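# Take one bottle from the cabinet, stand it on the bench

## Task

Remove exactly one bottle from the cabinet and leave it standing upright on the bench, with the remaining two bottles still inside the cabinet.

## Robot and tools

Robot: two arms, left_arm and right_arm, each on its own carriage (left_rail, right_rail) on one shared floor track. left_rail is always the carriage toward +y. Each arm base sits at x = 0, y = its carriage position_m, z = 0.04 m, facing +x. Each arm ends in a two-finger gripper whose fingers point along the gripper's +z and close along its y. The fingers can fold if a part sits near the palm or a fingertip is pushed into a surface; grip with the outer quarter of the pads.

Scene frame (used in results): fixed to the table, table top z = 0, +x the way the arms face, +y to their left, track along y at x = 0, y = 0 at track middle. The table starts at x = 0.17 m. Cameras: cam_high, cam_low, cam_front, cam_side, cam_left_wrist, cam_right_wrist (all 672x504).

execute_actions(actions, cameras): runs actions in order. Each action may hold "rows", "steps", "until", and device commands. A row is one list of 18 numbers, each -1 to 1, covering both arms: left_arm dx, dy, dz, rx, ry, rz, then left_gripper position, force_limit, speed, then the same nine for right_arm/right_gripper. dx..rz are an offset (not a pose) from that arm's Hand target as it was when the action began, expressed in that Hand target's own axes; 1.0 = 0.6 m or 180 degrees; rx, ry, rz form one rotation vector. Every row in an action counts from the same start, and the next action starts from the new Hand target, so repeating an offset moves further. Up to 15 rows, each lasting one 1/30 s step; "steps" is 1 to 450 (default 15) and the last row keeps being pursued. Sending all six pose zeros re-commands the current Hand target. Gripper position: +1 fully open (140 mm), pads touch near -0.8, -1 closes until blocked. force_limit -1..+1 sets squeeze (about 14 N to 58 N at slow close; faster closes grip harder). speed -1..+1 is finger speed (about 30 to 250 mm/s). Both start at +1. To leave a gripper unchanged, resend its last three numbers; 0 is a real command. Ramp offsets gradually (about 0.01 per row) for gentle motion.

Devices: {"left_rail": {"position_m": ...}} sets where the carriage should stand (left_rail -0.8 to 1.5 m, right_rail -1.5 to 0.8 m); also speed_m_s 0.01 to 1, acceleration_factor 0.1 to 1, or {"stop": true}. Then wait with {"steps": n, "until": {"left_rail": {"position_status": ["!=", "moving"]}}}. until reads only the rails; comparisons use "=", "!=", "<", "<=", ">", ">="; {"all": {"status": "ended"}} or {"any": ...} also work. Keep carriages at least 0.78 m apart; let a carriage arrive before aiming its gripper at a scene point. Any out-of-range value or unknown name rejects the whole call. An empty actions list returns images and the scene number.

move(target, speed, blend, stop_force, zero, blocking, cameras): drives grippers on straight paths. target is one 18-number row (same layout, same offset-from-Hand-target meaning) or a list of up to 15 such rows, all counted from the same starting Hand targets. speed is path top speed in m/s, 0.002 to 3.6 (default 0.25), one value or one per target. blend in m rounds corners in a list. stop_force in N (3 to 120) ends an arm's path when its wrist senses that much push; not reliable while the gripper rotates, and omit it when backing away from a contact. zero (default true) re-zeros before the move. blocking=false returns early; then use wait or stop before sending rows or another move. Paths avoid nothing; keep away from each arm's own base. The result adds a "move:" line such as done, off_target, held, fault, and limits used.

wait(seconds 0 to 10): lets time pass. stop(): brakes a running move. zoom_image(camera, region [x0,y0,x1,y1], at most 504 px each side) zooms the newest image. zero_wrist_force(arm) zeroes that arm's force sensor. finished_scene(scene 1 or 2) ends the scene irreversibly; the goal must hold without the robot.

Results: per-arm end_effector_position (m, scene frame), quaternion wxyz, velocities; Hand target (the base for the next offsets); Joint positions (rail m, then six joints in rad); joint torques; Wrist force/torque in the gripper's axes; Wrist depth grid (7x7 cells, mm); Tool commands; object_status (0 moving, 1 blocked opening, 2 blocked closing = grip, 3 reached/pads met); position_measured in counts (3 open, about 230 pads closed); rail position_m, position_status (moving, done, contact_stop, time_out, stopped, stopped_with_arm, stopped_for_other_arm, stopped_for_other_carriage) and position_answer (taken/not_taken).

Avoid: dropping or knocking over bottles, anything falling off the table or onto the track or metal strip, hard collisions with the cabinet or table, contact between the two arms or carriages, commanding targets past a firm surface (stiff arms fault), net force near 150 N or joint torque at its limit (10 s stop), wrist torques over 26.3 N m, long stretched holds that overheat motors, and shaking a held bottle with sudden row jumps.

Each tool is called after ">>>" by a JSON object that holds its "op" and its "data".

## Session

>>> {"op": "execute_actions", "data": {"actions": []}}

Scene clock: 0.00 s.
left_arm: end_effector_position=(+0.3456, +0.9933, +0.5800) position_measured=3 object_status=3 end_effector_quat_wxyz=(+0.000, +0.000, +1.000, +0.000) | right_arm: end_effector_position=(+0.3456, -1.0272, +0.5800) position_measured=3 object_status=3 end_effector_quat_wxyz=(+0.000, +0.000, +1.000, +0.000)
Joint positions: left_arm=[0.966 -0.316 -1.725 0.971 -0.816 -1.571 -0.316] | right_arm=[-1.054 -0.316 -1.725 0.971 -0.816 -1.571 -0.316]
Joint velocities: within noise
Joint torques (N m): no reading
Wrist force (N): no reading
Wrist torque (N m): no reading
Wrist force, peak (N): no reading
Wrist depth (mm): cam_left_wrist=[612 - - - - - 597 / 633 - - - - - 676 / 714 - - 700 637 740 - / - 135 - - - 137 115 / - - - - 818 - 109 / - - 1733 2426 856 1667 - / 1882 1899 1985 1915 1866 1866 -] | cam_right_wrist=[634 635 630 635 641 637 650 / 662 654 680 670 668 670 678 / 682 715 658 695 722 703 715 / 108 132 748 753 753 148 738 / - 788 791 794 748 - 106 / - 861 - 845 896 1922 97 / 1843 1813 1828 1874 1874 1828 -]
Hand target: left_arm +0.3456, +0.9933, +0.5800; +0.000, +0.000, +1.000, +0.000 | right_arm +0.3456, -1.0272, +0.5800; +0.000, +0.000, +1.000, +0.000
Tool commands: left_gripper/position=+1.0 left_gripper/force_limit=+1.0 left_gripper/speed=+1.0 right_gripper/position=+1.0 right_gripper/force_limit=+1.0 right_gripper/speed=+1.0
left_rail: position_m=0.966 position_status=done
right_rail: position_m=-1.054 position_status=done
camera_calibration:
cam_left_wrist: T_world_to_cam=[[-0.0124193, 0.999923, 0.000515179, -0.981585], [0.936448, 0.0114503, 0.35062, -0.535355], [0.350587, 0.00483689, -0.936518, 0.559766], [0, 0, 0, 1]] pos_world=[0.292895, 0.984932, 0.712442]
cam_right_wrist: T_world_to_cam=[[-0.0345912, 0.999383, 0.00612583, 1.04043], [0.943831, 0.0306517, 0.329004, -0.484852], [0.328613, 0.0171624, -0.944309, 0.590728], [0, 0, 0, 1]] pos_world=[0.299487, -1.03506, 0.710974]

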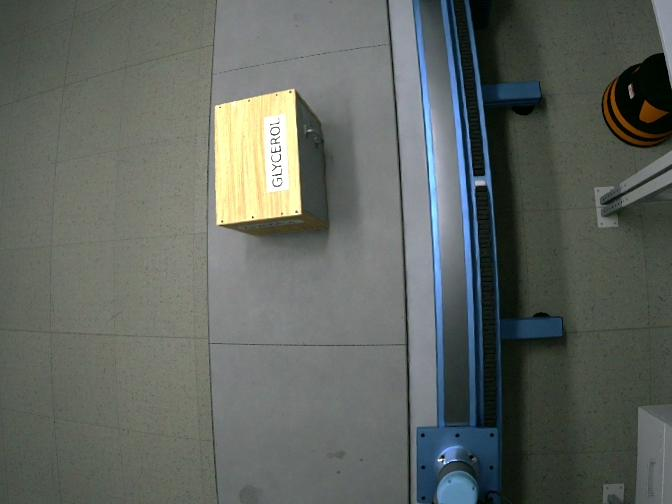

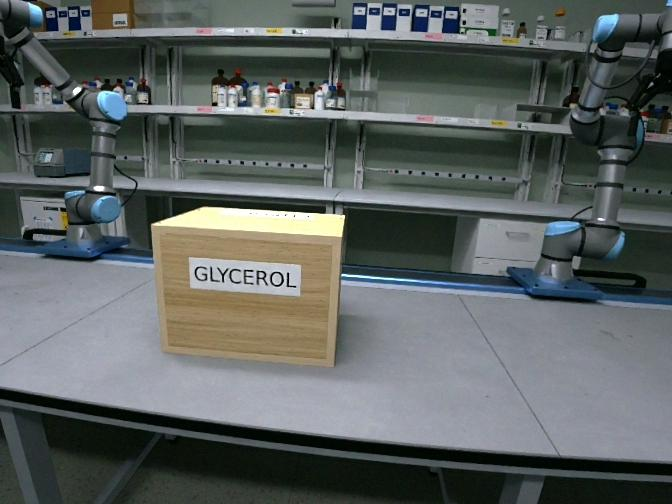

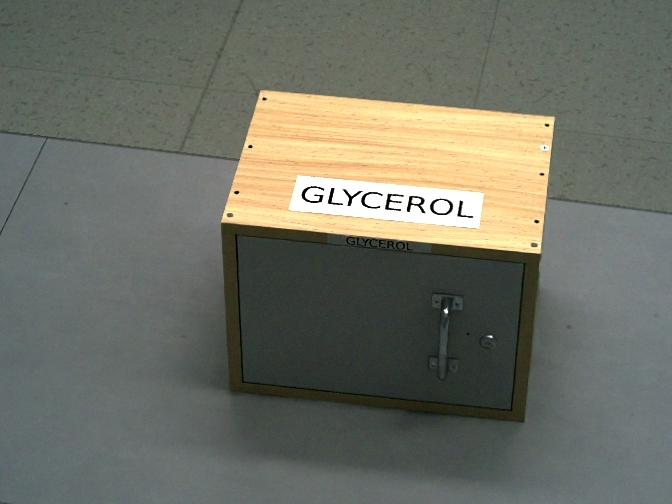

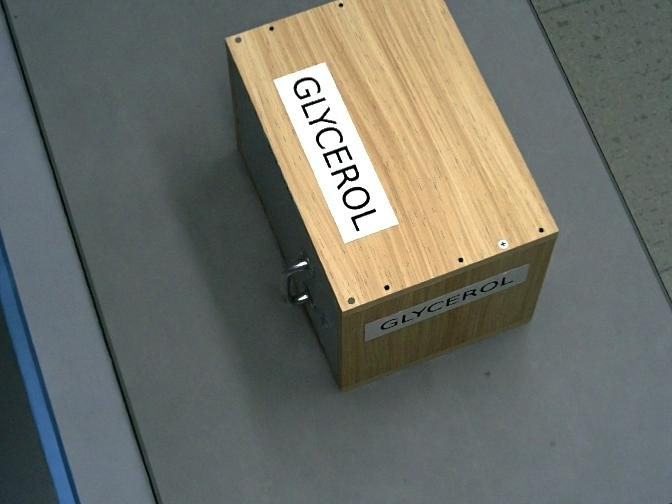

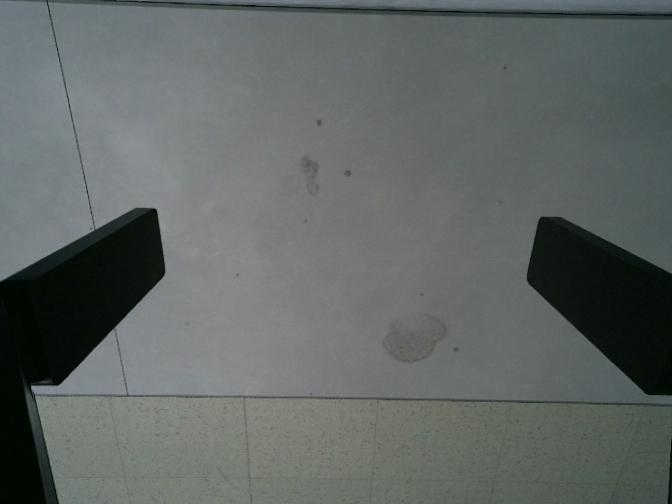

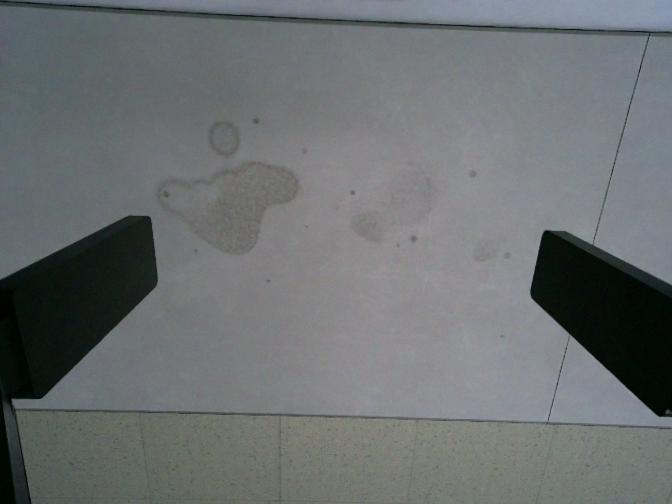

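>>> {"op": "execute_actions", "data": {"actions": [{"left_rail":{"position_m":0.56,"acceleration_factor":0.4,"speed_m_s":0.5},"right_rail":{"position_m":-0.8,"acceleration_factor":0.4,"speed_m_s":0.5},"steps":200,"until":{"all":{"status":"ended"}}}]}}

>>> {"op": "move", "data": {"target": [0,-0.75,0.1,0,-0.25,0,0,-0.5,0,0,0,0,0,0,0,1,1,1], "speed": 0.35}}

>>> {"op": "move", "data": {"target": [0.3685,-0.4878,0.315,-0.0116,0,-0.0116,0.0,-0.5,0,0,0,0,0,0,0,1,1,1], "cameras": ["cam_side","cam_left_wrist"]}}

Scene clock: 2.70 s.
left_arm: end_effector_position=(+0.3456, +0.5873, +0.5800) position_measured=3 object_status=3 end_effector_quat_wxyz=(+0.000, +0.000, +1.000, +0.000) | right_arm: end_effector_position=(+0.3456, -0.7728, +0.5800) position_measured=3 object_status=3 end_effector_quat_wxyz=(+0.000, +0.000, +1.000, +0.000)
Joint positions: left_arm=[0.56 -0.316 -1.725 0.971 -0.816 -1.571 -0.316] | right_arm=[-0.8 -0.316 -1.725 0.971 -0.816 -1.571 -0.316]
Joint torques (N m): left_arm=[-0.06 -12.3 -21.61 -3.12 -0.2 -0.16] | right_arm=[0.21 -10.31 -19.72 -2.59 0.2 0.24]
Wrist force (N): left_arm=[-0.1 0.2 0.2] | right_arm=[-0.4 0.0 0.2]
Wrist torque (N m): left_arm=[0.03 0.03 0.00] | right_arm=[0.01 0.06 0.00]
Wrist force, peak (N): left_arm=[-0.2 1.6 0.1] | right_arm=[-0.4 -1.3 0.0]
Wrist depth (mm): cam_left_wrist=[- 637 - 617 - - - / - - - - - - - / 638 - - - - - - / - - - - 735 145 - / - - 843 - 753 - - / - - 1899 - 1667 1761 - / 1850 1850 1915 1932 1882 1866 -] | cam_right_wrist=[625 626 632 626 639 641 646 / 668 639 - - 678 662 662 / 699 695 706 708 712 708 708 / 722 141 794 741 - 145 634 / - 788 - 805 811 - 106 / 1689 858 832 848 832 838 97 / 1843 1813 1890 1843 1874 1858 -]
Hand target: left_arm +0.3456, +0.5873, +0.5800; +0.000, +0.000, +1.000, +0.000 | right_arm +0.3456, -0.7728, +0.5800; +0.000, +0.000, +1.000, +0.000
Tool commands: left_gripper/position=+1.0 left_gripper/force_limit=+1.0 left_gripper/speed=+1.0 right_gripper/position=+1.0 right_gripper/force_limit=+1.0 right_gripper/speed=+1.0
left_rail: position_m=0.560 speed_m_s=0.50 position_status=done
right_rail: position_m=-0.800 speed_m_s=0.50 position_status=done

Scene clock: 4.87 s.
left_arm: end_effector_position=(+0.3455, +0.1373, +0.5200) position_measured=129 object_status=3 end_effector_quat_wxyz=(+0.383, +0.000, +0.924, +0.000) | right_arm: end_effector_position=(+0.3456, -0.7728, +0.5800) position_measured=3 object_status=3 end_effector_quat_wxyz=(+0.000, +0.000, +1.000, +0.000)
Joint positions: left_arm=[0.56 -1.589 -1.697 1.392 -1.248 -0.786 -1.596] | right_arm=[-0.8 -0.316 -1.725 0.971 -0.816 -1.571 -0.316]
Joint torques (N m): left_arm=[12.6 -11.29 -42.23 -1.97 3.49 -2.26] | right_arm=[-0.23 -10.34 -19.67 -2.64 0.04 0.25]
Wrist force (N): left_arm=[-1.2 -0.5 0.4] | right_arm=[0.2 0.0 -0.2]
Wrist torque (N m): left_arm=[-0.12 0.25 0.04] | right_arm=[0.01 -0.04 0.00]
Wrist force, peak (N): left_arm=[0.3 -2.8 0.4] | right_arm=[-0.3 -0.3 0.6]
Wrist depth (mm): cam_left_wrist=[318 318 315 316 691 - 680 / - 401 371 405 - - 766 / 481 480 477 535 2162 2162 2162 / 3033 2599 139 3359 - 2799 2991 / - - 119 - - - 91 / - - - - - - - / - - - 3639 - - -] | cam_right_wrist=[630 635 630 634 646 645 646 / 684 666 664 666 656 664 674 / 695 697 715 - 701 724 715 / - 139 - 746 726 729 658 / - 794 - 791 796 796 106 / 842 842 845 851 851 1906 101 / 1798 1843 1874 1890 1906 1874 -]
Hand target: left_arm +0.3456, +0.1372, +0.5200; +0.383, +0.000, +0.924, +0.000 | right_arm +0.3456, -0.7728, +0.5800; +0.000, +0.000, +1.000, +0.000
Off the commanded pose: left_arm 0.000 m, 0 deg | right_arm 0.000 m, 0 deg.
left_rail: position_m=0.560 speed_m_s=0.50 position_status=done
right_rail: position_m=-0.800 speed_m_s=0.50 position_status=done
move: done

Scene clock: 7.33 s.
left_arm: end_effector_position=(+0.3229, -0.1553, +0.2301) position_measured=129 object_status=3 end_effector_quat_wxyz=(+0.383, -0.024, +0.924, +0.010) | right_arm: end_effector_position=(+0.3456, -0.7728, +0.5800) position_measured=3 object_status=3 end_effector_quat_wxyz=(+0.000, +0.000, +1.000, +0.000)
Joint positions: left_arm=[0.56 -1.612 -0.967 1.206 -1.717 -0.79 -1.702] | right_arm=[-0.8 -0.316 -1.725 0.971 -0.816 -1.571 -0.316]
Joint torques (N m): left_arm=[12.57 -44.02 -41.47 -0.7 -0.8 -1.41] | right_arm=[0.24 -11.04 -20.01 -2.65 0.1 0.17]
Wrist force (N): left_arm=[-0.9 -0.7 0.4] | right_arm=[0.0 0.2 0.3]
Wrist torque (N m): left_arm=[-0.14 0.16 0.03] | right_arm=[0.05 0.00 0.00]
Wrist force, peak (N): left_arm=[-2.3 0.6 -0.6] | right_arm=[-0.5 0.3 0.0]
Wrist depth (mm): cam_left_wrist=[- 329 324 - - - 324 / - - 302 - 319 323 330 / - 455 287 283 291 299 291 / - - 127 266 263 271 273 / - - 237 - 244 - 92 / - - 227 229 230 - - / - - - 220 - - -] | cam_right_wrist=[623 623 623 639 641 632 648 / 662 670 676 - 666 674 686 / 715 701 680 688 708 708 - / 108 131 - 736 759 734 625 / - 794 796 788 838 796 106 / 2065 1729 820 868 842 881 101 / 1858 1858 1858 1874 1858 1858 -]
Hand target: left_arm +0.3229, -0.1554, +0.2300; +0.383, -0.024, +0.924, +0.010 | right_arm +0.3456, -0.7728, +0.5800; +0.000, +0.000, +1.000, +0.000
Off the commanded pose: left_arm 0.000 m, 0 deg | right_arm 0.000 m, 0 deg.
left_rail: position_m=0.560 speed_m_s=0.50 position_status=done
right_rail: position_m=-0.800 speed_m_s=0.50 position_status=done
move: done
camera_calibration:
cam_left_wrist: T_world_to_cam=[[-0.0606086, 0.998126, -0.00844351, 0.184273], [0.413063, 0.0327811, 0.910112, -0.334631], [0.908683, 0.0516729, -0.414276, -0.0474848], [0, 0, 0, 1]] pos_world=[0.192541, -0.170504, 0.286436]
Images, in order (width x height): cam_side 672x504, cam_left_wrist 672x504.

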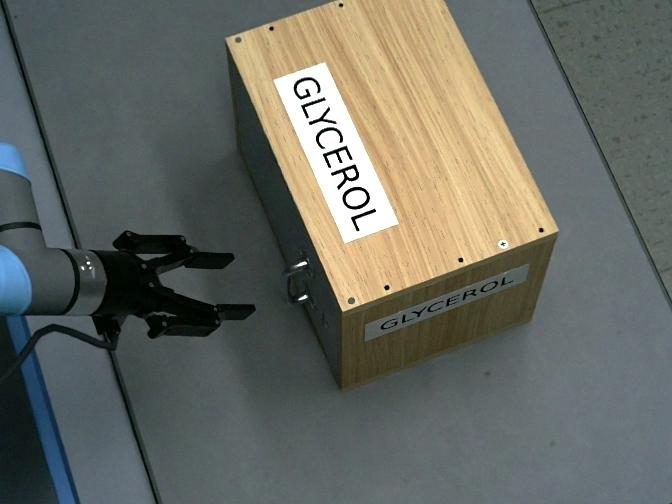

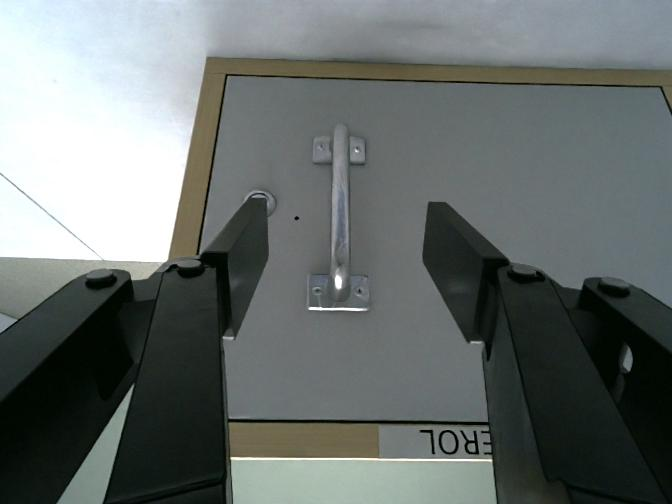

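>>> {"op": "move", "data": {"target": [0,-0.003,0.171,0,0,0,0.0,-0.5,-0.8,0,0,0,0,0,0,1,1,1], "speed": 0.06, "stop_force": 12, "cameras": ["cam_left_wrist"]}}

Scene clock: 12.17 s.
left_arm: end_effector_position=(+0.3955, -0.1535, +0.1575) position_measured=129 object_status=3 end_effector_quat_wxyz=(+0.383, -0.024, +0.924, +0.010) | right_arm: end_effector_position=(+0.3456, -0.7728, +0.5800) position_measured=3 object_status=3 end_effector_quat_wxyz=(+0.000, +0.000, +1.000, +0.000)
Joint positions: left_arm=[0.56 -1.513 -0.875 1.272 -1.975 -0.785 -1.561] | right_arm=[-0.8 -0.316 -1.725 0.971 -0.816 -1.571 -0.316]
Joint torques (N m): left_arm=[11.25 -46.05 -11.18 -5.07 0.86 2.16] | right_arm=[-0.45 -11.31 -19.61 -2.66 0.07 0.23]
Wrist force (N): left_arm=[-0.9 -0.8 0.5] | right_arm=[-0.1 0.2 0.0]
Wrist torque (N m): left_arm=[-0.16 0.14 -0.16] | right_arm=[0.04 0.02 0.00]
Wrist force, peak (N): left_arm=[-1.3 -0.8 -0.3] | right_arm=[-0.6 0.2 0.3]
Wrist depth (mm): cam_left_wrist=[- 246 237 245 234 - 242 / - 223 220 213 230 226 230 / - 200 201 200 204 207 210 / - 184 178 187 182 193 191 / - - - 173 173 - 91 / - - - - 162 - - / - - - 149 152 - -] | cam_right_wrist=[585 637 632 646 648 645 645 / 643 664 662 670 668 676 693 / 710 703 706 710 693 710 701 / 109 139 772 759 785 734 628 / - 785 799 814 - - 106 / 858 858 842 848 854 888 97 / 1843 1858 1843 1890 1843 1858 -]
Hand target: left_arm +0.3955, -0.1535, +0.1575; +0.383, -0.024, +0.924, +0.010 | right_arm +0.3456, -0.7728, +0.5800; +0.000, +0.000, +1.000, +0.000
Off the commanded pose: left_arm 0.000 m, 0 deg | right_arm 0.000 m, 0 deg.
left_rail: position_m=0.560 speed_m_s=0.50 position_status=done
right_rail: position_m=-0.800 speed_m_s=0.50 position_status=done
move: done
camera_calibration:
cam_left_wrist: T_world_to_cam=[[-0.0606086, 0.998126, -0.00844351, 0.186163], [0.413063, 0.0327811, 0.910112, -0.298608], [0.908683, 0.0516729, -0.414276, -0.14363], [0, 0, 0, 1]] pos_world=[0.265141, -0.168604, 0.213836]
Images, in order (width x height): cam_left_wrist 672x504.

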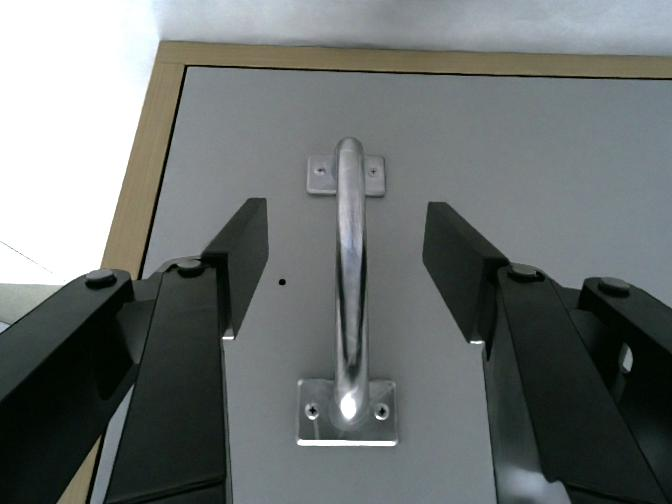

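>>> {"op": "move", "data": {"target": [0,0.0033,0,0,0,0,-0.02,-0.5,-0.8,0,0,0,0,0,0,1,1,1], "speed": 0.03}}

>>> {"op": "move", "data": {"target": [0,0,0,0,0,0,-1,-0.5,-1,0,0,0,0,0,0,1,1,1]}}

>>> {"op": "wait", "data": {"seconds": 1}}

>>> {"op": "move", "data": {"target": [[0.0235,0.0068,-0.0235,0.0164,0,0.0164,-1,-0.5,-1,0,0,0,0,0,0,1,1,1],[0.048,0.0167,-0.048,0.0338,0,0.0338,-1,-0.5,-1,0,0,0,0,0,0,1,1,1],[0.0937,0.0432,-0.0937,0.0675,0,0.0675,-1,-0.5,-1,0,0,0,0,0,0,1,1,1],[0.1361,0.0792,-0.1361,0.1013,0,0.1013,-1,-0.5,-1,0,0,0,0,0,0,1,1,1],[0.1742,0.1237,-0.1742,0.135,0,0.135,-1,-0.5,-1,0,0,0,0,0,0,1,1,1]], "speed": [0.03,0.06,0.06,0.06,0.06], "blend": [0.01,0.01,0.01,0.01,0], "stop_force": 50, "cameras": ["cam_side","cam_left_wrist"]}}

Scene clock: 13.43 s.
left_arm: end_effector_position=(+0.3954, -0.1516, +0.1575) position_measured=131 object_status=3 end_effector_quat_wxyz=(+0.383, -0.024, +0.924, +0.010) | right_arm: end_effector_position=(+0.3456, -0.7728, +0.5800) position_measured=3 object_status=3 end_effector_quat_wxyz=(+0.000, +0.000, +1.000, +0.000)
Joint positions: left_arm=[0.56 -1.513 -0.879 1.28 -1.978 -0.785 -1.561] | right_arm=[-0.8 -0.316 -1.725 0.971 -0.816 -1.571 -0.316]
Joint torques (N m): left_arm=[11.63 -60.71 -13.36 -5.02 0.79 2.16] | right_arm=[0.21 -11.15 -20.23 -2.62 0.15 0.23]
Wrist force (N): left_arm=[-0.8 -0.6 0.2] | right_arm=[0.3 0.1 0.0]
Wrist torque (N m): left_arm=[-0.13 0.12 -0.16] | right_arm=[0.02 -0.07 0.00]
Wrist force, peak (N): left_arm=[-1.1 -0.8 0.4] | right_arm=[-0.3 0.1 0.5]
Wrist depth (mm): cam_left_wrist=[236 228 239 236 - - - / - 224 221 224 225 227 230 / 377 199 201 200 205 210 208 / - 184 114 187 153 192 192 / - - 167 175 172 - 92 / - - - - 161 - - / - - - 151 153 - -] | cam_right_wrist=[630 634 646 632 646 632 645 / 662 662 670 697 656 672 686 / 699 717 699 717 697 703 - / 108 139 756 731 761 148 632 / - 785 811 - 802 802 106 / 842 838 868 - 848 - 101 / 1813 1798 1858 1798 1890 1858 -]
Hand target: left_arm +0.3953, -0.1515, +0.1575; +0.383, -0.024, +0.924, +0.010 | right_arm +0.3456, -0.7728, +0.5800; +0.000, +0.000, +1.000, +0.000
Off the commanded pose: left_arm 0.000 m, 0 deg | right_arm 0.000 m, 0 deg.
left_rail: position_m=0.560 speed_m_s=0.50 position_status=done
right_rail: position_m=-0.800 speed_m_s=0.50 position_status=done
move: done

Scene clock: 15.47 s.
left_arm: end_effector_position=(+0.3953, -0.1515, +0.1575) position_measured=213 object_status=0 end_effector_quat_wxyz=(+0.383, -0.024, +0.924, +0.010) | right_arm: end_effector_position=(+0.3456, -0.7728, +0.5800) position_measured=3 object_status=3 end_effector_quat_wxyz=(+0.000, +0.000, +1.000, +0.000)
Joint positions: left_arm=[0.56 -1.513 -0.879 1.28 -1.978 -0.785 -1.561] | right_arm=[-0.8 -0.316 -1.725 0.971 -0.816 -1.571 -0.316]
Joint torques (N m): left_arm=[11.4 -60.03 -11.83 2.83 1.35 2.13] | right_arm=[0.09 -10.99 -19.72 -2.6 0.08 0.15]
Wrist force (N): left_arm=[4.9 -17.5 -1.5] | right_arm=[0.0 0.1 0.2]
Wrist torque (N m): left_arm=[0.03 0.02 -0.23] | right_arm=[0.02 0.00 0.00]
Wrist force, peak (N): left_arm=[2.6 -20.4 4.3] | right_arm=[0.0 -0.1 0.6]
Wrist depth (mm): cam_left_wrist=[- 236 232 239 - 235 - / - 216 219 222 221 230 230 / - 200 201 207 205 205 - / - 183 187 117 189 193 190 / 3308 - 85 - - - 180 / - - - - - - - / - - - - - - -] | cam_right_wrist=[632 646 632 621 646 645 648 / 652 701 668 674 672 660 - / 715 703 697 715 - 706 674 / 729 132 - 753 756 734 662 / - 826 805 808 - 820 106 / - 858 848 1756 - 854 101 / 1858 1843 1828 1874 1813 1922 -]
Hand target: left_arm +0.3953, -0.1515, +0.1575; +0.383, -0.024, +0.924, +0.010 | right_arm +0.3456, -0.7728, +0.5800; +0.000, +0.000, +1.000, +0.000
Off the commanded pose: left_arm 0.000 m, 0 deg | right_arm 0.000 m, 0 deg.
left_rail: position_m=0.560 speed_m_s=0.50 position_status=done
right_rail: position_m=-0.800 speed_m_s=0.50 position_status=done
move: done

Scene clock: 16.47 s.
left_arm: end_effector_position=(+0.3953, -0.1515, +0.1575) position_measured=213 object_status=2 end_effector_quat_wxyz=(+0.383, -0.024, +0.924, +0.010) | right_arm: end_effector_position=(+0.3456, -0.7728, +0.5800) position_measured=3 object_status=3 end_effector_quat_wxyz=(+0.000, +0.000, +1.000, +0.000)
Joint positions: left_arm=[0.56 -1.513 -0.879 1.28 -1.978 -0.785 -1.561] | right_arm=[-0.8 -0.316 -1.725 0.971 -0.816 -1.571 -0.316]
Joint torques (N m): left_arm=[11.73 -58.81 -11 3.06 1.59 2.04] | right_arm=[-0.02 -10.83 -19.72 -2.6 0.04 0.15]
Wrist force (N): left_arm=[4.8 -18.9 -1.4] | right_arm=[-0.2 0.1 0.1]
Wrist torque (N m): left_arm=[0.01 -0.01 -0.23] | right_arm=[0.02 0.03 0.01]
Wrist force, peak (N): left_arm=[4.9 -18.9 -1.2] | right_arm=[-0.1 -0.2 0.5]
Wrist depth (mm): cam_left_wrist=[229 - 236 237 - 233 - / - 221 220 222 224 227 230 / 402 199 201 214 207 207 208 / 524 183 187 - 189 192 192 / 2911 - 85 - - - - / - - - - - - - / - - - - - - -] | cam_right_wrist=[630 632 637 637 643 650 652 / 674 648 674 662 668 674 668 / 674 680 731 699 703 717 699 / - 130 751 729 743 734 658 / - 777 - - 794 - 106 / 858 892 937 854 875 - 101 / 1906 1843 1906 1843 1890 1858 -]
Hand target: left_arm +0.3953, -0.1515, +0.1575; +0.383, -0.024, +0.924, +0.010 | right_arm +0.3456, -0.7728, +0.5800; +0.000, +0.000, +1.000, +0.000
Tool commands: left_gripper/position=-1.0 left_gripper/force_limit=-0.5 left_gripper/speed=-1.0 right_gripper/position=+1.0 right_gripper/force_limit=+1.0 right_gripper/speed=+1.0
Off the commanded pose: left_arm 0.000 m, 0 deg | right_arm 0.000 m, 0 deg.
left_rail: position_m=0.560 speed_m_s=0.50 position_status=done
right_rail: position_m=-0.800 speed_m_s=0.50 position_status=done
wait: 1.00 s

Scene clock: 23.17 s.
left_arm: end_effector_position=(+0.2439, -0.0850, +0.1575) position_measured=213 object_status=2 end_effector_quat_wxyz=(+0.368, +0.250, +0.889, -0.104) | right_arm: end_effector_position=(+0.3456, -0.7728, +0.5800) position_measured=3 object_status=3 end_effector_quat_wxyz=(+0.000, +0.000, +1.000, +0.000)
Joint positions: left_arm=[0.56 -1.718 -1.25 1.99 -2.684 -0.862 -1.031] | right_arm=[-0.8 -0.316 -1.725 0.971 -0.816 -1.571 -0.316]
Joint torques (N m): left_arm=[-22.67 -50.04 -18.87 -10.02 -1.68 2.28] | right_arm=[-0.05 -11.47 -20.02 -2.62 -0.01 0.14]
Wrist force (N): left_arm=[4.7 14.0 13.3] | right_arm=[0.1 -0.1 -0.2]
Wrist torque (N m): left_arm=[0.12 0.22 -0.37] | right_arm=[-0.01 -0.03 0.00]
Wrist force, peak (N): left_arm=[4.2 -21.6 0.2] | right_arm=[-0.4 0.0 0.6]
Wrist depth (mm): cam_left_wrist=[- - - - - - - / 290 - 216 226 221 226 230 / - 362 201 - 204 209 211 / - 183 188 116 190 194 199 / - - 85 - - - 180 / - - - - - - - / - - - - - - -] | cam_right_wrist=[639 641 628 635 641 648 641 / 654 664 666 684 660 676 668 / - - 697 706 706 697 708 / 731 140 - - 756 724 658 / - 142 826 - 820 - 106 / 1742 - 832 835 838 858 101 / 1828 1874 1828 1858 1858 1858 -]
Hand target: left_arm +0.2439, -0.0850, +0.1575; +0.368, +0.250, +0.889, -0.104 | right_arm +0.3456, -0.7728, +0.5800; +0.000, +0.000, +1.000, +0.000
Off the commanded pose: left_arm 0.000 m, 0 deg | right_arm 0.000 m, 0 deg.
left_rail: position_m=0.560 speed_m_s=0.50 position_status=done
right_rail: position_m=-0.800 speed_m_s=0.50 position_status=done
move: done
camera_calibration:
cam_left_wrist: T_world_to_cam=[[0.513317, 0.858158, -0.00842847, -0.0432708], [0.359505, -0.206103, 0.910098, -0.245511], [0.77927, -0.470198, -0.414308, -0.0222983], [0, 0, 0, 1]] pos_world=[0.127851, -0.0239522, 0.213836]
Images, in order (width x height): cam_side 672x504, cam_left_wrist 672x504.

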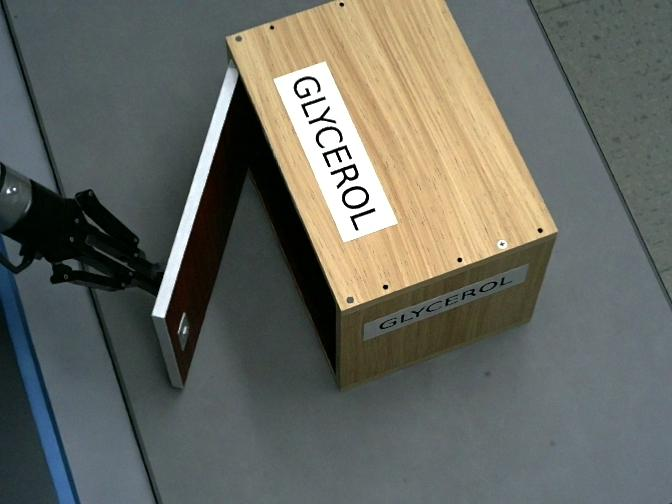

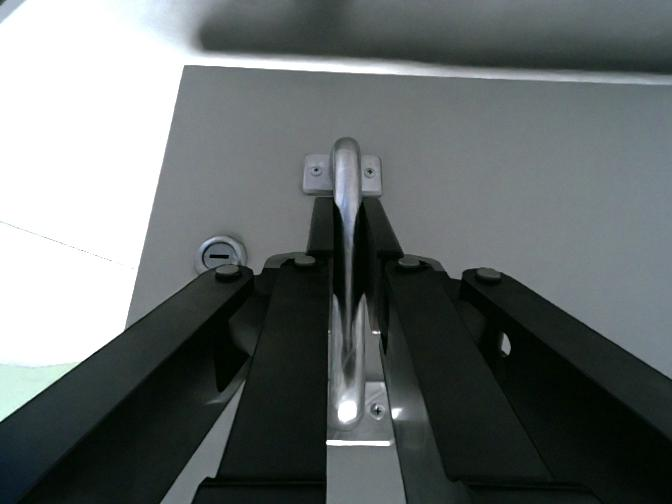

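>>> {"op": "move", "data": {"target": [[0.048,0.0167,-0.048,0.0338,0,0.0338,-1,-0.5,-1,0,0,0,0,0,0,1,1,1],[0.0937,0.0432,-0.0937,0.0675,0,0.0675,-1,-0.5,-1,0,0,0,0,0,0,1,1,1],[0.1361,0.0792,-0.1361,0.1013,0,0.1013,-1,-0.5,-1,0,0,0,0,0,0,1,1,1],[0.1903,0.1472,-0.1903,0.1508,0,0.1508,-1,-0.5,-1,0,0,0,0,0,0,1,1,1]], "speed": 0.06, "blend": [0.01,0.01,0.01,0], "stop_force": 50, "cameras": ["cam_side","cam_high"]}}

Scene clock: 30.13 s.
left_arm: end_effector_position=(+0.1521, +0.0745, +0.1575) position_measured=213 object_status=2 end_effector_quat_wxyz=(+0.314, +0.529, +0.758, -0.219) | right_arm: end_effector_position=(+0.3456, -0.7728, +0.5800) position_measured=3 object_status=3 end_effector_quat_wxyz=(+0.000, +0.000, +1.000, +0.000)
Joint positions: left_arm=[0.56 -1.783 -1.711 2.624 -3.184 -1.182 -0.421] | right_arm=[-0.8 -0.316 -1.725 0.971 -0.816 -1.571 -0.316]
Joint torques (N m): left_arm=[5.36 -28.95 -17.44 -12.87 -3.01 2.31] | right_arm=[0.15 -12.26 -20.78 -2.58 -0.03 0.22]
Wrist force (N): left_arm=[14.1 11.1 20.1] | right_arm=[-0.1 0.1 -0.2]
Wrist torque (N m): left_arm=[0.13 -0.10 -0.32] | right_arm=[0.03 0.01 0.00]
Wrist force, peak (N): left_arm=[12.9 14.9 19.7] | right_arm=[-0.4 -0.5 0.0]
Wrist depth (mm): cam_left_wrist=[231 222 253 249 - - - / 262 279 218 222 225 229 232 / 365 323 200 201 207 211 221 / - - 185 116 191 196 197 / - - 85 - - - 182 / - - - - - - - / - - - - - - -] | cam_right_wrist=[634 630 635 639 641 643 654 / 654 658 664 670 674 726 710 / 712 712 708 712 726 734 654 / 726 140 746 748 710 731 643 / - 766 - - 799 794 106 / 1813 851 1702 - 848 854 101 / 1813 1858 1784 1843 1858 1843 -]
Hand target: left_arm +0.1521, +0.0745, +0.1575; +0.314, +0.529, +0.758, -0.219 | right_arm +0.3456, -0.7728, +0.5800; +0.000, +0.000, +1.000, +0.000
Off the commanded pose: left_arm 0.000 m, 0 deg | right_arm 0.000 m, 0 deg.
left_rail: position_m=0.560 speed_m_s=0.50 position_status=done
right_rail: position_m=-0.800 speed_m_s=0.50 position_status=done
move: done
Images, in order (width x height): cam_high 672x504, cam_side 672x504.

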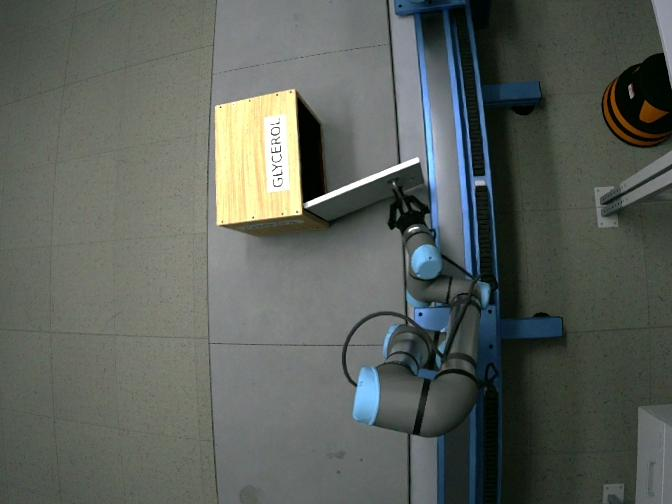

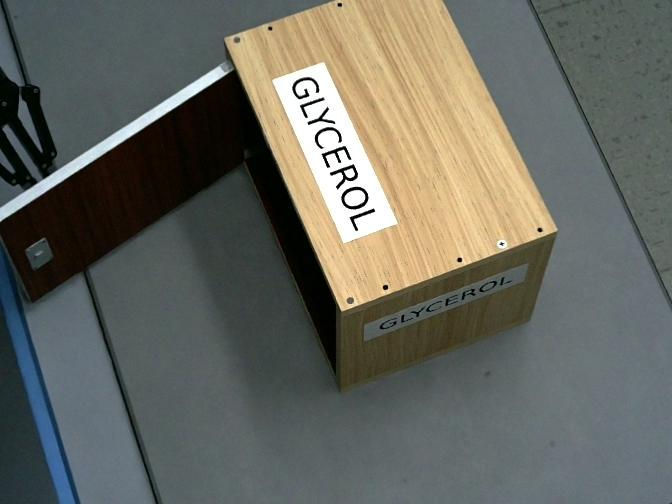

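>>> {"op": "move", "data": {"target": [0,0,0,0,0,0,-1,-0.5,-1,0.076,0.788,0.6,-0.1186,-0.3761,-0.1693,0.5,0,0], "speed": 0.3}}

>>> {"op": "move", "data": {"target": [0,0,0,0,0,0,-1,-0.5,-1,0.1298,-0.338,-0.0645,0.1674,0,0.0609,0.5,0,0], "speed": 0.2}}

>>> {"op": "execute_actions", "data": {"actions": [{"right_rail":{"position_m":-0.48,"acceleration_factor":0.3,"speed_m_s":0.2},"steps":200,"until":{"right_rail":{"position_status":["!=","moving"]}}}], "cameras": ["cam_right_wrist","cam_side"]}}

Scene clock: 34.20 s.
left_arm: end_effector_position=(+0.1521, +0.0745, +0.1575) position_measured=213 object_status=2 end_effector_quat_wxyz=(+0.314, +0.529, +0.758, -0.219) | right_arm: end_effector_position=(+0.3000, -0.3000, +0.2200) position_measured=66 object_status=3 end_effector_quat_wxyz=(+0.547, -0.246, +0.781, +0.172)
Joint positions: left_arm=[0.56 -1.783 -1.711 2.624 -3.184 -1.182 -0.421] | right_arm=[-0.8 0.985 -1.23 2.457 -3.997 -1.921 0.134]
Joint torques (N m): left_arm=[6.71 -29.5 -17.79 -12.88 -3.07 2.24] | right_arm=[13.12 -11.42 -18.04 -4.88 -2.51 -1.43]
Wrist force (N): left_arm=[14.0 11.1 20.0] | right_arm=[-1.0 0.7 -0.3]
Wrist torque (N m): left_arm=[0.13 -0.07 -0.32] | right_arm=[0.02 0.34 -0.02]
Wrist force, peak (N): left_arm=[14.4 11.1 20.4] | right_arm=[-0.5 0.5 -1.2]
Wrist depth (mm): cam_left_wrist=[- 230 253 244 - 235 - / 272 267 216 220 227 234 236 / - 200 200 207 209 208 211 / 1076 - 188 108 191 196 198 / - - 85 - - - 182 / - - - - - - - / - - - - - - -] | cam_right_wrist=[423 412 340 343 367 387 393 / 2720 613 334 454 442 494 411 / - 3186 328 645 645 525 401 / - 119 295 628 690 153 402 / - 102 313 404 432 120 89 / - 6027 5310 4460 - - - / - - - - - - -]
Hand target: left_arm +0.1521, +0.0745, +0.1575; +0.314, +0.529, +0.758, -0.219 | right_arm +0.3000, -0.3000, +0.2200; +0.547, -0.246, +0.781, +0.173
Off the commanded pose: left_arm 0.000 m, 0 deg | right_arm 0.000 m, 0 deg.
left_rail: position_m=0.560 speed_m_s=0.50 position_status=done
right_rail: position_m=-0.800 speed_m_s=0.50 position_status=done
move: done

Scene clock: 36.27 s.
left_arm: end_effector_position=(+0.1521, +0.0745, +0.1575) position_measured=213 object_status=2 end_effector_quat_wxyz=(+0.314, +0.529, +0.758, -0.219) | right_arm: end_effector_position=(+0.3646, -0.5021, +0.1601) position_measured=66 object_status=3 end_effector_quat_wxyz=(+0.573, -0.021, +0.819, +0.015)
Joint positions: left_arm=[0.56 -1.783 -1.711 2.624 -3.184 -1.182 -0.421] | right_arm=[-0.8 0.845 -1.046 2.614 -4.231 -2.305 0.335]
Joint torques (N m): left_arm=[5.42 -28.73 -17.76 -12.72 -2.97 2.27] | right_arm=[-12.45 -11.05 5.47 -5.18 -3 1.87]
Wrist force (N): left_arm=[14.3 10.9 20.2] | right_arm=[-0.9 0.2 -0.2]
Wrist torque (N m): left_arm=[0.10 -0.13 -0.32] | right_arm=[-0.07 0.31 -0.14]
Wrist force, peak (N): left_arm=[14.3 11.1 20.3] | right_arm=[-0.9 1.4 -0.4]
Wrist depth (mm): cam_left_wrist=[232 236 252 250 224 227 241 / 283 267 218 225 230 231 238 / - 199 200 - 206 210 212 / - 182 187 116 191 195 193 / - - 85 - - - 183 / - - - - - - - / - - - - - - -] | cam_right_wrist=[305 301 292 289 284 281 278 / 462 446 434 427 413 406 342 / - 4373 3431 575 4745 470 341 / - 119 - - - 153 336 / - 103 4551 - - 120 89 / - 4055 4288 4460 - - - / - - - - - - -]
Hand target: left_arm +0.1521, +0.0745, +0.1575; +0.314, +0.529, +0.758, -0.219 | right_arm +0.3647, -0.5022, +0.1600; +0.573, -0.021, +0.819, +0.015
Off the commanded pose: left_arm 0.000 m, 0 deg | right_arm 0.000 m, 0 deg.
left_rail: position_m=0.560 speed_m_s=0.50 position_status=done
right_rail: position_m=-0.800 speed_m_s=0.50 position_status=done
move: done

Scene clock: 38.60 s.
left_arm: end_effector_position=(+0.1521, +0.0745, +0.1575) position_measured=213 object_status=2 end_effector_quat_wxyz=(+0.314, +0.529, +0.758, -0.219) | right_arm: end_effector_position=(+0.3647, -0.1822, +0.1600) position_measured=66 object_status=3 end_effector_quat_wxyz=(+0.573, -0.021, +0.819, +0.015)
Joint positions: left_arm=[0.56 -1.783 -1.711 2.624 -3.184 -1.182 -0.421] | right_arm=[-0.48 0.845 -1.045 2.614 -4.232 -2.305 0.335]
Joint torques (N m): left_arm=[6.06 -29.68 -18.02 -12.8 -2.98 2.15] | right_arm=[-12.24 -14.73 -1.39 -4.55 -1.14 1.7]
Wrist force (N): left_arm=[14.2 11.0 20.2] | right_arm=[-0.8 0.8 0.0]
Wrist torque (N m): left_arm=[0.11 -0.11 -0.32] | right_arm=[0.04 0.28 -0.14]
Wrist force, peak (N): left_arm=[14.2 11.0 20.4] | right_arm=[-1.0 1.2 -0.3]
Wrist depth (mm): cam_left_wrist=[224 237 252 249 - 224 - / 295 279 219 230 230 230 234 / 341 323 200 - 206 207 - / 479 - 185 120 191 195 197 / - - 85 - - - 183 / - - - - - - - / - - - - - - -] | cam_right_wrist=[305 299 230 256 252 248 247 / 463 470 253 272 368 268 299 / 4848 4130 259 483 490 276 297 / 4055 119 267 485 490 152 406 / - 103 275 486 487 120 89 / - - 285 372 380 387 - / - - 226 244 248 252 -]
Hand target: left_arm +0.1521, +0.0745, +0.1575; +0.314, +0.529, +0.758, -0.219 | right_arm +0.3647, -0.1822, +0.1600; +0.573, -0.021, +0.819, +0.015
Tool commands: left_gripper/position=-1.0 left_gripper/force_limit=-0.5 left_gripper/speed=-1.0 right_gripper/position=+0.5 right_gripper/force_limit=+0.0 right_gripper/speed=+0.0
Off the commanded pose: left_arm 0.000 m, 0 deg | right_arm 0.000 m, 0 deg.
left_rail: position_m=0.560 speed_m_s=0.50 position_status=done
right_rail: position_m=-0.480 speed_m_s=0.20 position_status=done
camera_calibration:
cam_right_wrist: T_world_to_cam=[[-0.0685742, 0.997181, -0.0304411, 0.217034], [0.0120682, 0.0313398, 0.999436, -0.157975], [0.997573, 0.0681681, -0.0141833, -0.210198], [0, 0, 0, 1]] pos_world=[0.226477, -0.197143, 0.161512]
Images, in order (width x height): cam_side 672x504, cam_right_wrist 672x504.

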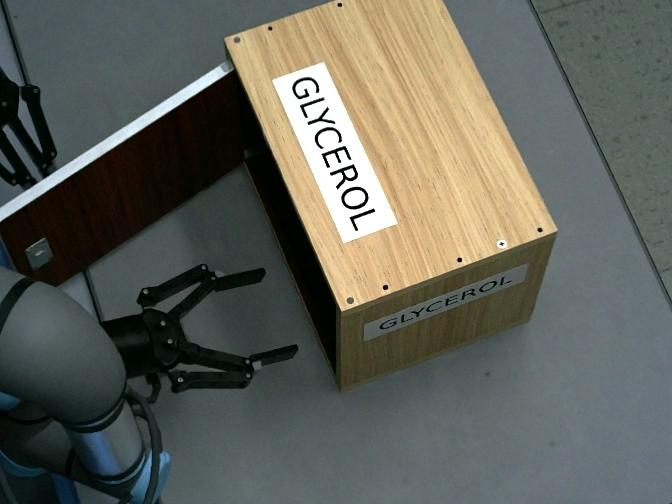

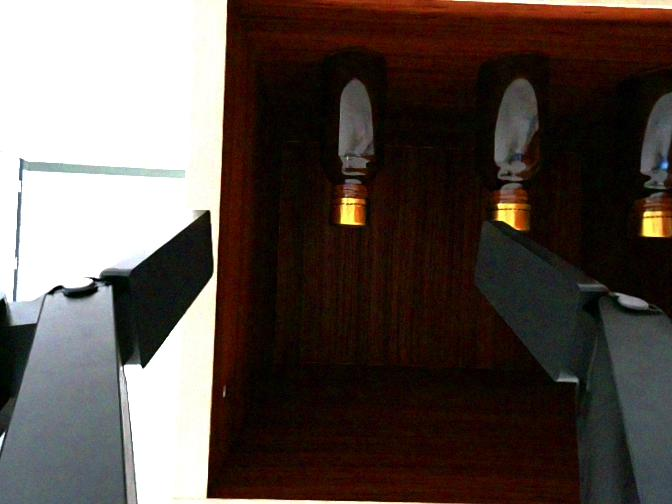

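>>> {"op": "move", "data": {"target": [[0,0,0,0,0,0,-1,-0.5,-1,0.0932,0.015,0.1048,0,0,0,0.12,0,0],[0,0,0,0,0,0,-1,-0.5,-1,0.0647,0.015,0.1832,0,0,0,0.12,0,0]], "speed": 0.12, "cameras": ["cam_right_wrist","cam_side"]}}

Scene clock: 41.07 s.
left_arm: end_effector_position=(+0.1521, +0.0745, +0.1575) position_measured=213 object_status=2 end_effector_quat_wxyz=(+0.314, +0.529, +0.758, -0.219) | right_arm: end_effector_position=(+0.4539, -0.1686, +0.0860) position_measured=114 object_status=3 end_effector_quat_wxyz=(+0.573, -0.021, +0.819, +0.015)
Joint positions: left_arm=[0.56 -1.783 -1.711 2.624 -3.184 -1.182 -0.421] | right_arm=[-0.48 0.665 -0.747 2.425 -4.401 -2.143 0.237]
Joint torques (N m): left_arm=[5.52 -29.46 -18 -12.58 -2.9 2.2] | right_arm=[-14.67 -43.01 -7.18 -0.18 1.87 -1.43]
Wrist force (N): left_arm=[14.1 11.0 20.4] | right_arm=[-0.3 0.4 -0.1]
Wrist torque (N m): left_arm=[0.11 -0.10 -0.32] | right_arm=[-0.03 0.20 -0.03]
Wrist force, peak (N): left_arm=[14.2 11.0 20.5] | right_arm=[-0.3 0.2 -1.6]
Wrist depth (mm): cam_left_wrist=[231 232 252 254 - - - / 295 279 219 224 227 229 234 / - 198 201 213 207 209 219 / 473 184 184 116 191 - 190 / 558 - 85 - - - 182 / - - - - - - - / - - - - - - -] | cam_right_wrist=[123 124 124 125 126 127 127 / 122 143 181 162 172 169 166 / 122 145 256 - 320 185 174 / 122 137 145 - 157 175 174 / - - 324 405 397 103 89 / - - 332 393 395 - - / - - 339 387 393 - -]
Hand target: left_arm +0.1521, +0.0745, +0.1575; +0.314, +0.529, +0.758, -0.219 | right_arm +0.4541, -0.1686, +0.0860; +0.573, -0.021, +0.819, +0.015
Off the commanded pose: left_arm 0.000 m, 0 deg | right_arm 0.000 m, 0 deg.
left_rail: position_m=0.560 speed_m_s=0.50 position_status=done
right_rail: position_m=-0.480 speed_m_s=0.20 position_status=done
move: done
camera_calibration:
cam_right_wrist: T_world_to_cam=[[-0.0685743, 0.997181, -0.0304481, 0.207337], [0.0120677, 0.0313468, 0.999436, -0.0855181], [0.997573, 0.0681682, -0.0141832, -0.301158], [0, 0, 0, 1]] pos_world=[0.315677, -0.183543, 0.0875115]
Images, in order (width x height): cam_side 672x504, cam_right_wrist 672x504.

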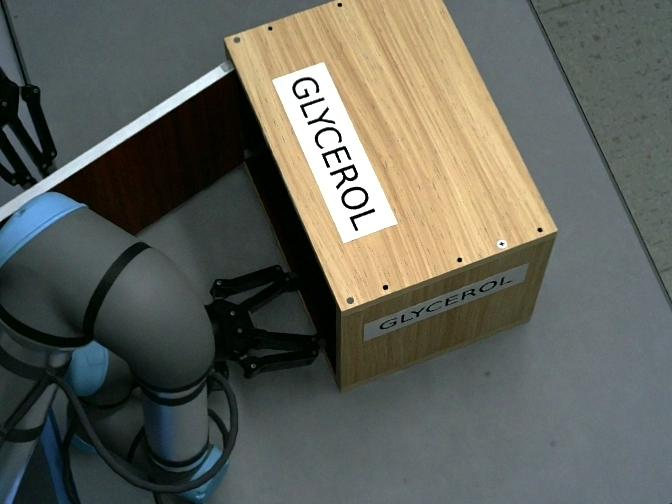

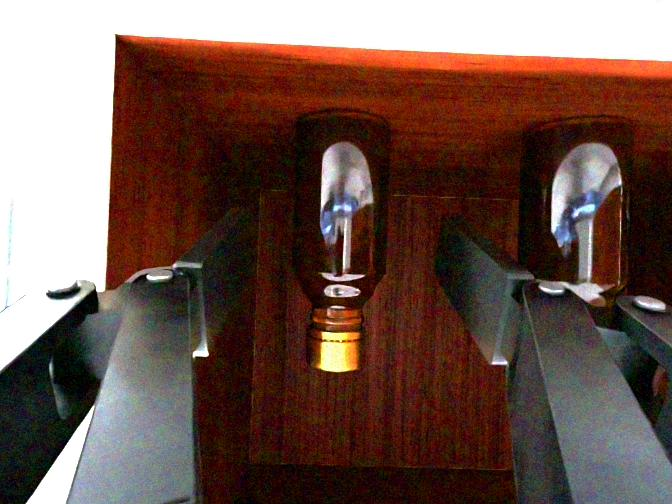

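>>> {"op": "move", "data": {"target": [0,0,0,0,0,0,-1,-0.5,-1,-0.0132,-0.001,0.0803,0,0,0,0.12,0,0], "speed": 0.05, "stop_force": 8}}

>>> {"op": "move", "data": {"target": [0,0,0,0,0,0,-1,-0.5,-1,0,0,0,0,0,0,-1,-0.3,-1]}}

>>> {"op": "wait", "data": {"seconds": 1.5}}

>>> {"op": "move", "data": {"target": [0,0,0,0,0,0,-1,-0.5,-1,-0.047,0,-0.0171,0,0,0,-1,-0.3,-1], "speed": 0.03, "cameras": ["cam_right_wrist"]}}

Scene clock: 43.43 s.
left_arm: end_effector_position=(+0.1521, +0.0745, +0.1575) position_measured=213 object_status=2 end_effector_quat_wxyz=(+0.314, +0.529, +0.758, -0.219) | right_arm: end_effector_position=(+0.5021, -0.1668, +0.0769) position_measured=114 object_status=3 end_effector_quat_wxyz=(+0.573, -0.021, +0.819, +0.015)
Joint positions: left_arm=[0.56 -1.783 -1.711 2.624 -3.184 -1.182 -0.421] | right_arm=[-0.48 0.583 -0.722 2.339 -4.359 -2.068 0.199]
Joint torques (N m): left_arm=[4.83 -28.9 -18.3 -12.78 -2.97 2.13] | right_arm=[-13.3 -20.95 -9.11 -0.61 2 -1.48]
Wrist force (N): left_arm=[14.1 10.9 19.9] | right_arm=[-0.9 0.3 -0.5]
Wrist torque (N m): left_arm=[0.09 -0.11 -0.32] | right_arm=[-0.06 0.31 -0.03]
Wrist force, peak (N): left_arm=[14.2 11.1 20.4] | right_arm=[-0.9 0.2 -0.8]
Wrist depth (mm): cam_left_wrist=[231 237 253 251 - - - / - 277 221 223 223 229 233 / - 196 198 208 210 212 215 / 513 180 185 116 191 191 199 / 563 - 85 - - - - / - - - - - - - / - - - - - - -] | cam_right_wrist=[104 107 104 103 102 100 99 / 110 133 154 128 147 146 132 / 111 146 230 - 274 264 135 / - 137 124 127 140 353 138 / - - 276 128 350 103 88 / - - 328 136 347 - - / - - 342 345 346 - -]
Hand target: left_arm +0.1521, +0.0745, +0.1575; +0.314, +0.529, +0.758, -0.219 | right_arm +0.5021, -0.1668, +0.0769; +0.573, -0.021, +0.819, +0.015
Off the commanded pose: left_arm 0.000 m, 0 deg | right_arm 0.000 m, 0 deg.
left_rail: position_m=0.560 speed_m_s=0.50 position_status=done
right_rail: position_m=-0.480 speed_m_s=0.20 position_status=done
move: done

Scene clock: 44.70 s.
left_arm: end_effector_position=(+0.1521, +0.0745, +0.1575) position_measured=213 object_status=2 end_effector_quat_wxyz=(+0.314, +0.529, +0.758, -0.219) | right_arm: end_effector_position=(+0.5021, -0.1668, +0.0769) position_measured=162 object_status=0 end_effector_quat_wxyz=(+0.573, -0.021, +0.819, +0.015)
Joint positions: left_arm=[0.56 -1.783 -1.711 2.624 -3.184 -1.182 -0.421] | right_arm=[-0.48 0.583 -0.722 2.339 -4.359 -2.068 0.199]
Joint torques (N m): left_arm=[6.12 -28.85 -18.54 -12.84 -2.9 2.18] | right_arm=[-11.55 -20.95 -7.7 -0.55 1.93 -1.39]
Wrist force (N): left_arm=[14.3 11.0 20.2] | right_arm=[-3.3 -0.8 -2.3]
Wrist torque (N m): left_arm=[0.10 -0.14 -0.32] | right_arm=[0.03 0.34 -0.02]
Wrist force, peak (N): left_arm=[14.4 10.9 20.3] | right_arm=[-3.4 -1.3 -2.8]
Wrist depth (mm): cam_left_wrist=[232 237 247 257 - - 231 / 310 278 219 219 226 226 - / 333 324 198 209 207 211 215 / - 183 187 - 191 192 197 / - - 85 - - - 181 / - - - - - - - / - - - - - - -] | cam_right_wrist=[104 107 105 103 102 100 99 / 110 133 155 128 147 147 132 / 111 145 231 - 274 264 135 / - 137 124 128 136 353 138 / - 87 82 - - 92 91 / - - 63 135 - - - / - - 342 344 - - -]
Hand target: left_arm +0.1521, +0.0745, +0.1575; +0.314, +0.529, +0.758, -0.219 | right_arm +0.5021, -0.1668, +0.0769; +0.573, -0.021, +0.819, +0.015
Off the commanded pose: left_arm 0.000 m, 0 deg | right_arm 0.000 m, 0 deg.
left_rail: position_m=0.560 speed_m_s=0.50 position_status=done
right_rail: position_m=-0.480 speed_m_s=0.20 position_status=done
move: done

Scene clock: 46.20 s.
left_arm: end_effector_position=(+0.1521, +0.0745, +0.1575) position_measured=213 object_status=2 end_effector_quat_wxyz=(+0.314, +0.529, +0.758, -0.219) | right_arm: end_effector_position=(+0.5021, -0.1668, +0.0769) position_measured=162 object_status=2 end_effector_quat_wxyz=(+0.573, -0.021, +0.819, +0.015)
Joint positions: left_arm=[0.56 -1.783 -1.711 2.624 -3.184 -1.182 -0.421] | right_arm=[-0.48 0.583 -0.722 2.339 -4.359 -2.068 0.199]
Joint torques (N m): left_arm=[5.67 -28.9 -19.66 -12.67 -2.94 2.04] | right_arm=[-5.39 -21.91 -5.45 -0.53 1.68 -0.91]
Wrist force (N): left_arm=[14.3 10.9 20.1] | right_arm=[-3.2 -1.2 -2.5]
Wrist torque (N m): left_arm=[0.10 -0.14 -0.32] | right_arm=[-0.05 0.32 -0.03]
Wrist force, peak (N): left_arm=[14.2 10.9 20.4] | right_arm=[-3.7 -1.3 -2.7]
Wrist depth (mm): cam_left_wrist=[224 236 252 246 - - - / 283 261 - 222 225 231 234 / - 196 199 207 207 211 213 / 491 187 185 - 187 196 197 / 557 - 85 - - - 183 / - - - - - - - / - - - - - - -] | cam_right_wrist=[104 107 104 103 102 100 99 / 110 133 155 - 136 146 132 / 111 145 230 128 272 265 135 / - 137 124 130 136 352 138 / - 87 82 - - 92 92 / - - 63 136 - - - / - - 342 345 - - -]
Hand target: left_arm +0.1521, +0.0745, +0.1575; +0.314, +0.529, +0.758, -0.219 | right_arm +0.5021, -0.1668, +0.0769; +0.573, -0.021, +0.819, +0.015
Tool commands: left_gripper/position=-1.0 left_gripper/force_limit=-0.5 left_gripper/speed=-1.0 right_gripper/position=-1.0 right_gripper/force_limit=-0.3 right_gripper/speed=-1.0
Off the commanded pose: left_arm 0.000 m, 0 deg | right_arm 0.000 m, 0 deg.
left_rail: position_m=0.560 speed_m_s=0.50 position_status=done
right_rail: position_m=-0.480 speed_m_s=0.20 position_status=done
wait: 1.50 s

Scene clock: 47.70 s.
left_arm: end_effector_position=(+0.1521, +0.0745, +0.1575) position_measured=213 object_status=2 end_effector_quat_wxyz=(+0.314, +0.529, +0.758, -0.219) | right_arm: end_effector_position=(+0.5021, -0.1668, +0.1068) position_measured=162 object_status=2 end_effector_quat_wxyz=(+0.573, -0.021, +0.819, +0.015)
Joint positions: left_arm=[0.56 -1.783 -1.711 2.624 -3.184 -1.182 -0.421] | right_arm=[-0.48 0.583 -0.821 2.363 -4.284 -2.068 0.199]
Joint torques (N m): left_arm=[6.09 -28.73 -18.76 -12.72 -2.79 2.04] | right_arm=[-11.69 -44.19 4.01 -1.29 0.62 2.02]
Wrist force (N): left_arm=[14.1 11.2 20.1] | right_arm=[1.7 0.2 0.4]
Wrist torque (N m): left_arm=[0.14 -0.10 -0.32] | right_arm=[-0.07 0.33 -0.03]
Wrist force, peak (N): left_arm=[14.4 11.0 20.4] | right_arm=[-3.5 -1.4 -2.4]
Wrist depth (mm): cam_left_wrist=[230 231 253 248 244 241 - / 281 267 - 223 219 229 232 / 343 199 196 - 209 211 217 / 478 184 185 117 108 195 201 / - - 85 - - - 182 / - - - - - - - / - - - - - - -] | cam_right_wrist=[110 141 160 157 155 153 135 / 110 143 218 133 225 222 136 / 111 145 259 130 348 353 135 / - 137 123 - 136 354 138 / - 87 82 132 - 92 134 / - - 63 138 - - - / - - 344 344 - - -]
Hand target: left_arm +0.1521, +0.0745, +0.1575; +0.314, +0.529, +0.758, -0.219 | right_arm +0.5021, -0.1668, +0.1069; +0.573, -0.021, +0.819, +0.015
Off the commanded pose: left_arm 0.000 m, 0 deg | right_arm 0.000 m, 0 deg.
left_rail: position_m=0.560 speed_m_s=0.50 position_status=done
right_rail: position_m=-0.480 speed_m_s=0.20 position_status=done
move: done
camera_calibration:
cam_right_wrist: T_world_to_cam=[[-0.0686738, 0.997174, -0.0304465, 0.209516], [0.0120645, 0.0313464, 0.999436, -0.106943], [0.997566, 0.0682677, -0.0141831, -0.349048], [0, 0, 0, 1]] pos_world=[0.363877, -0.181743, 0.108312]
Images, in order (width x height): cam_right_wrist 672x504.

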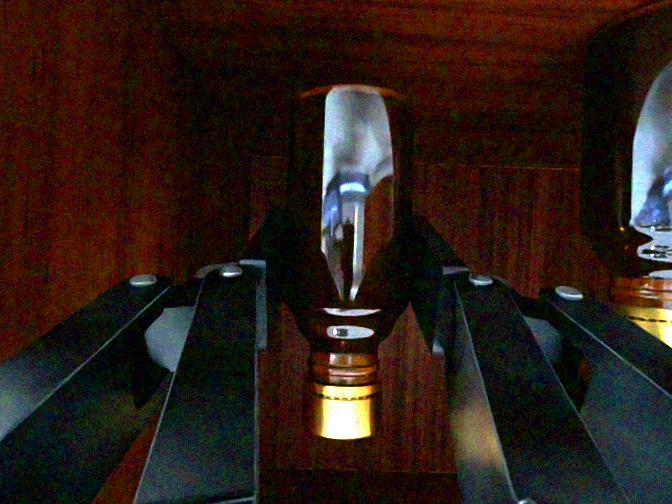

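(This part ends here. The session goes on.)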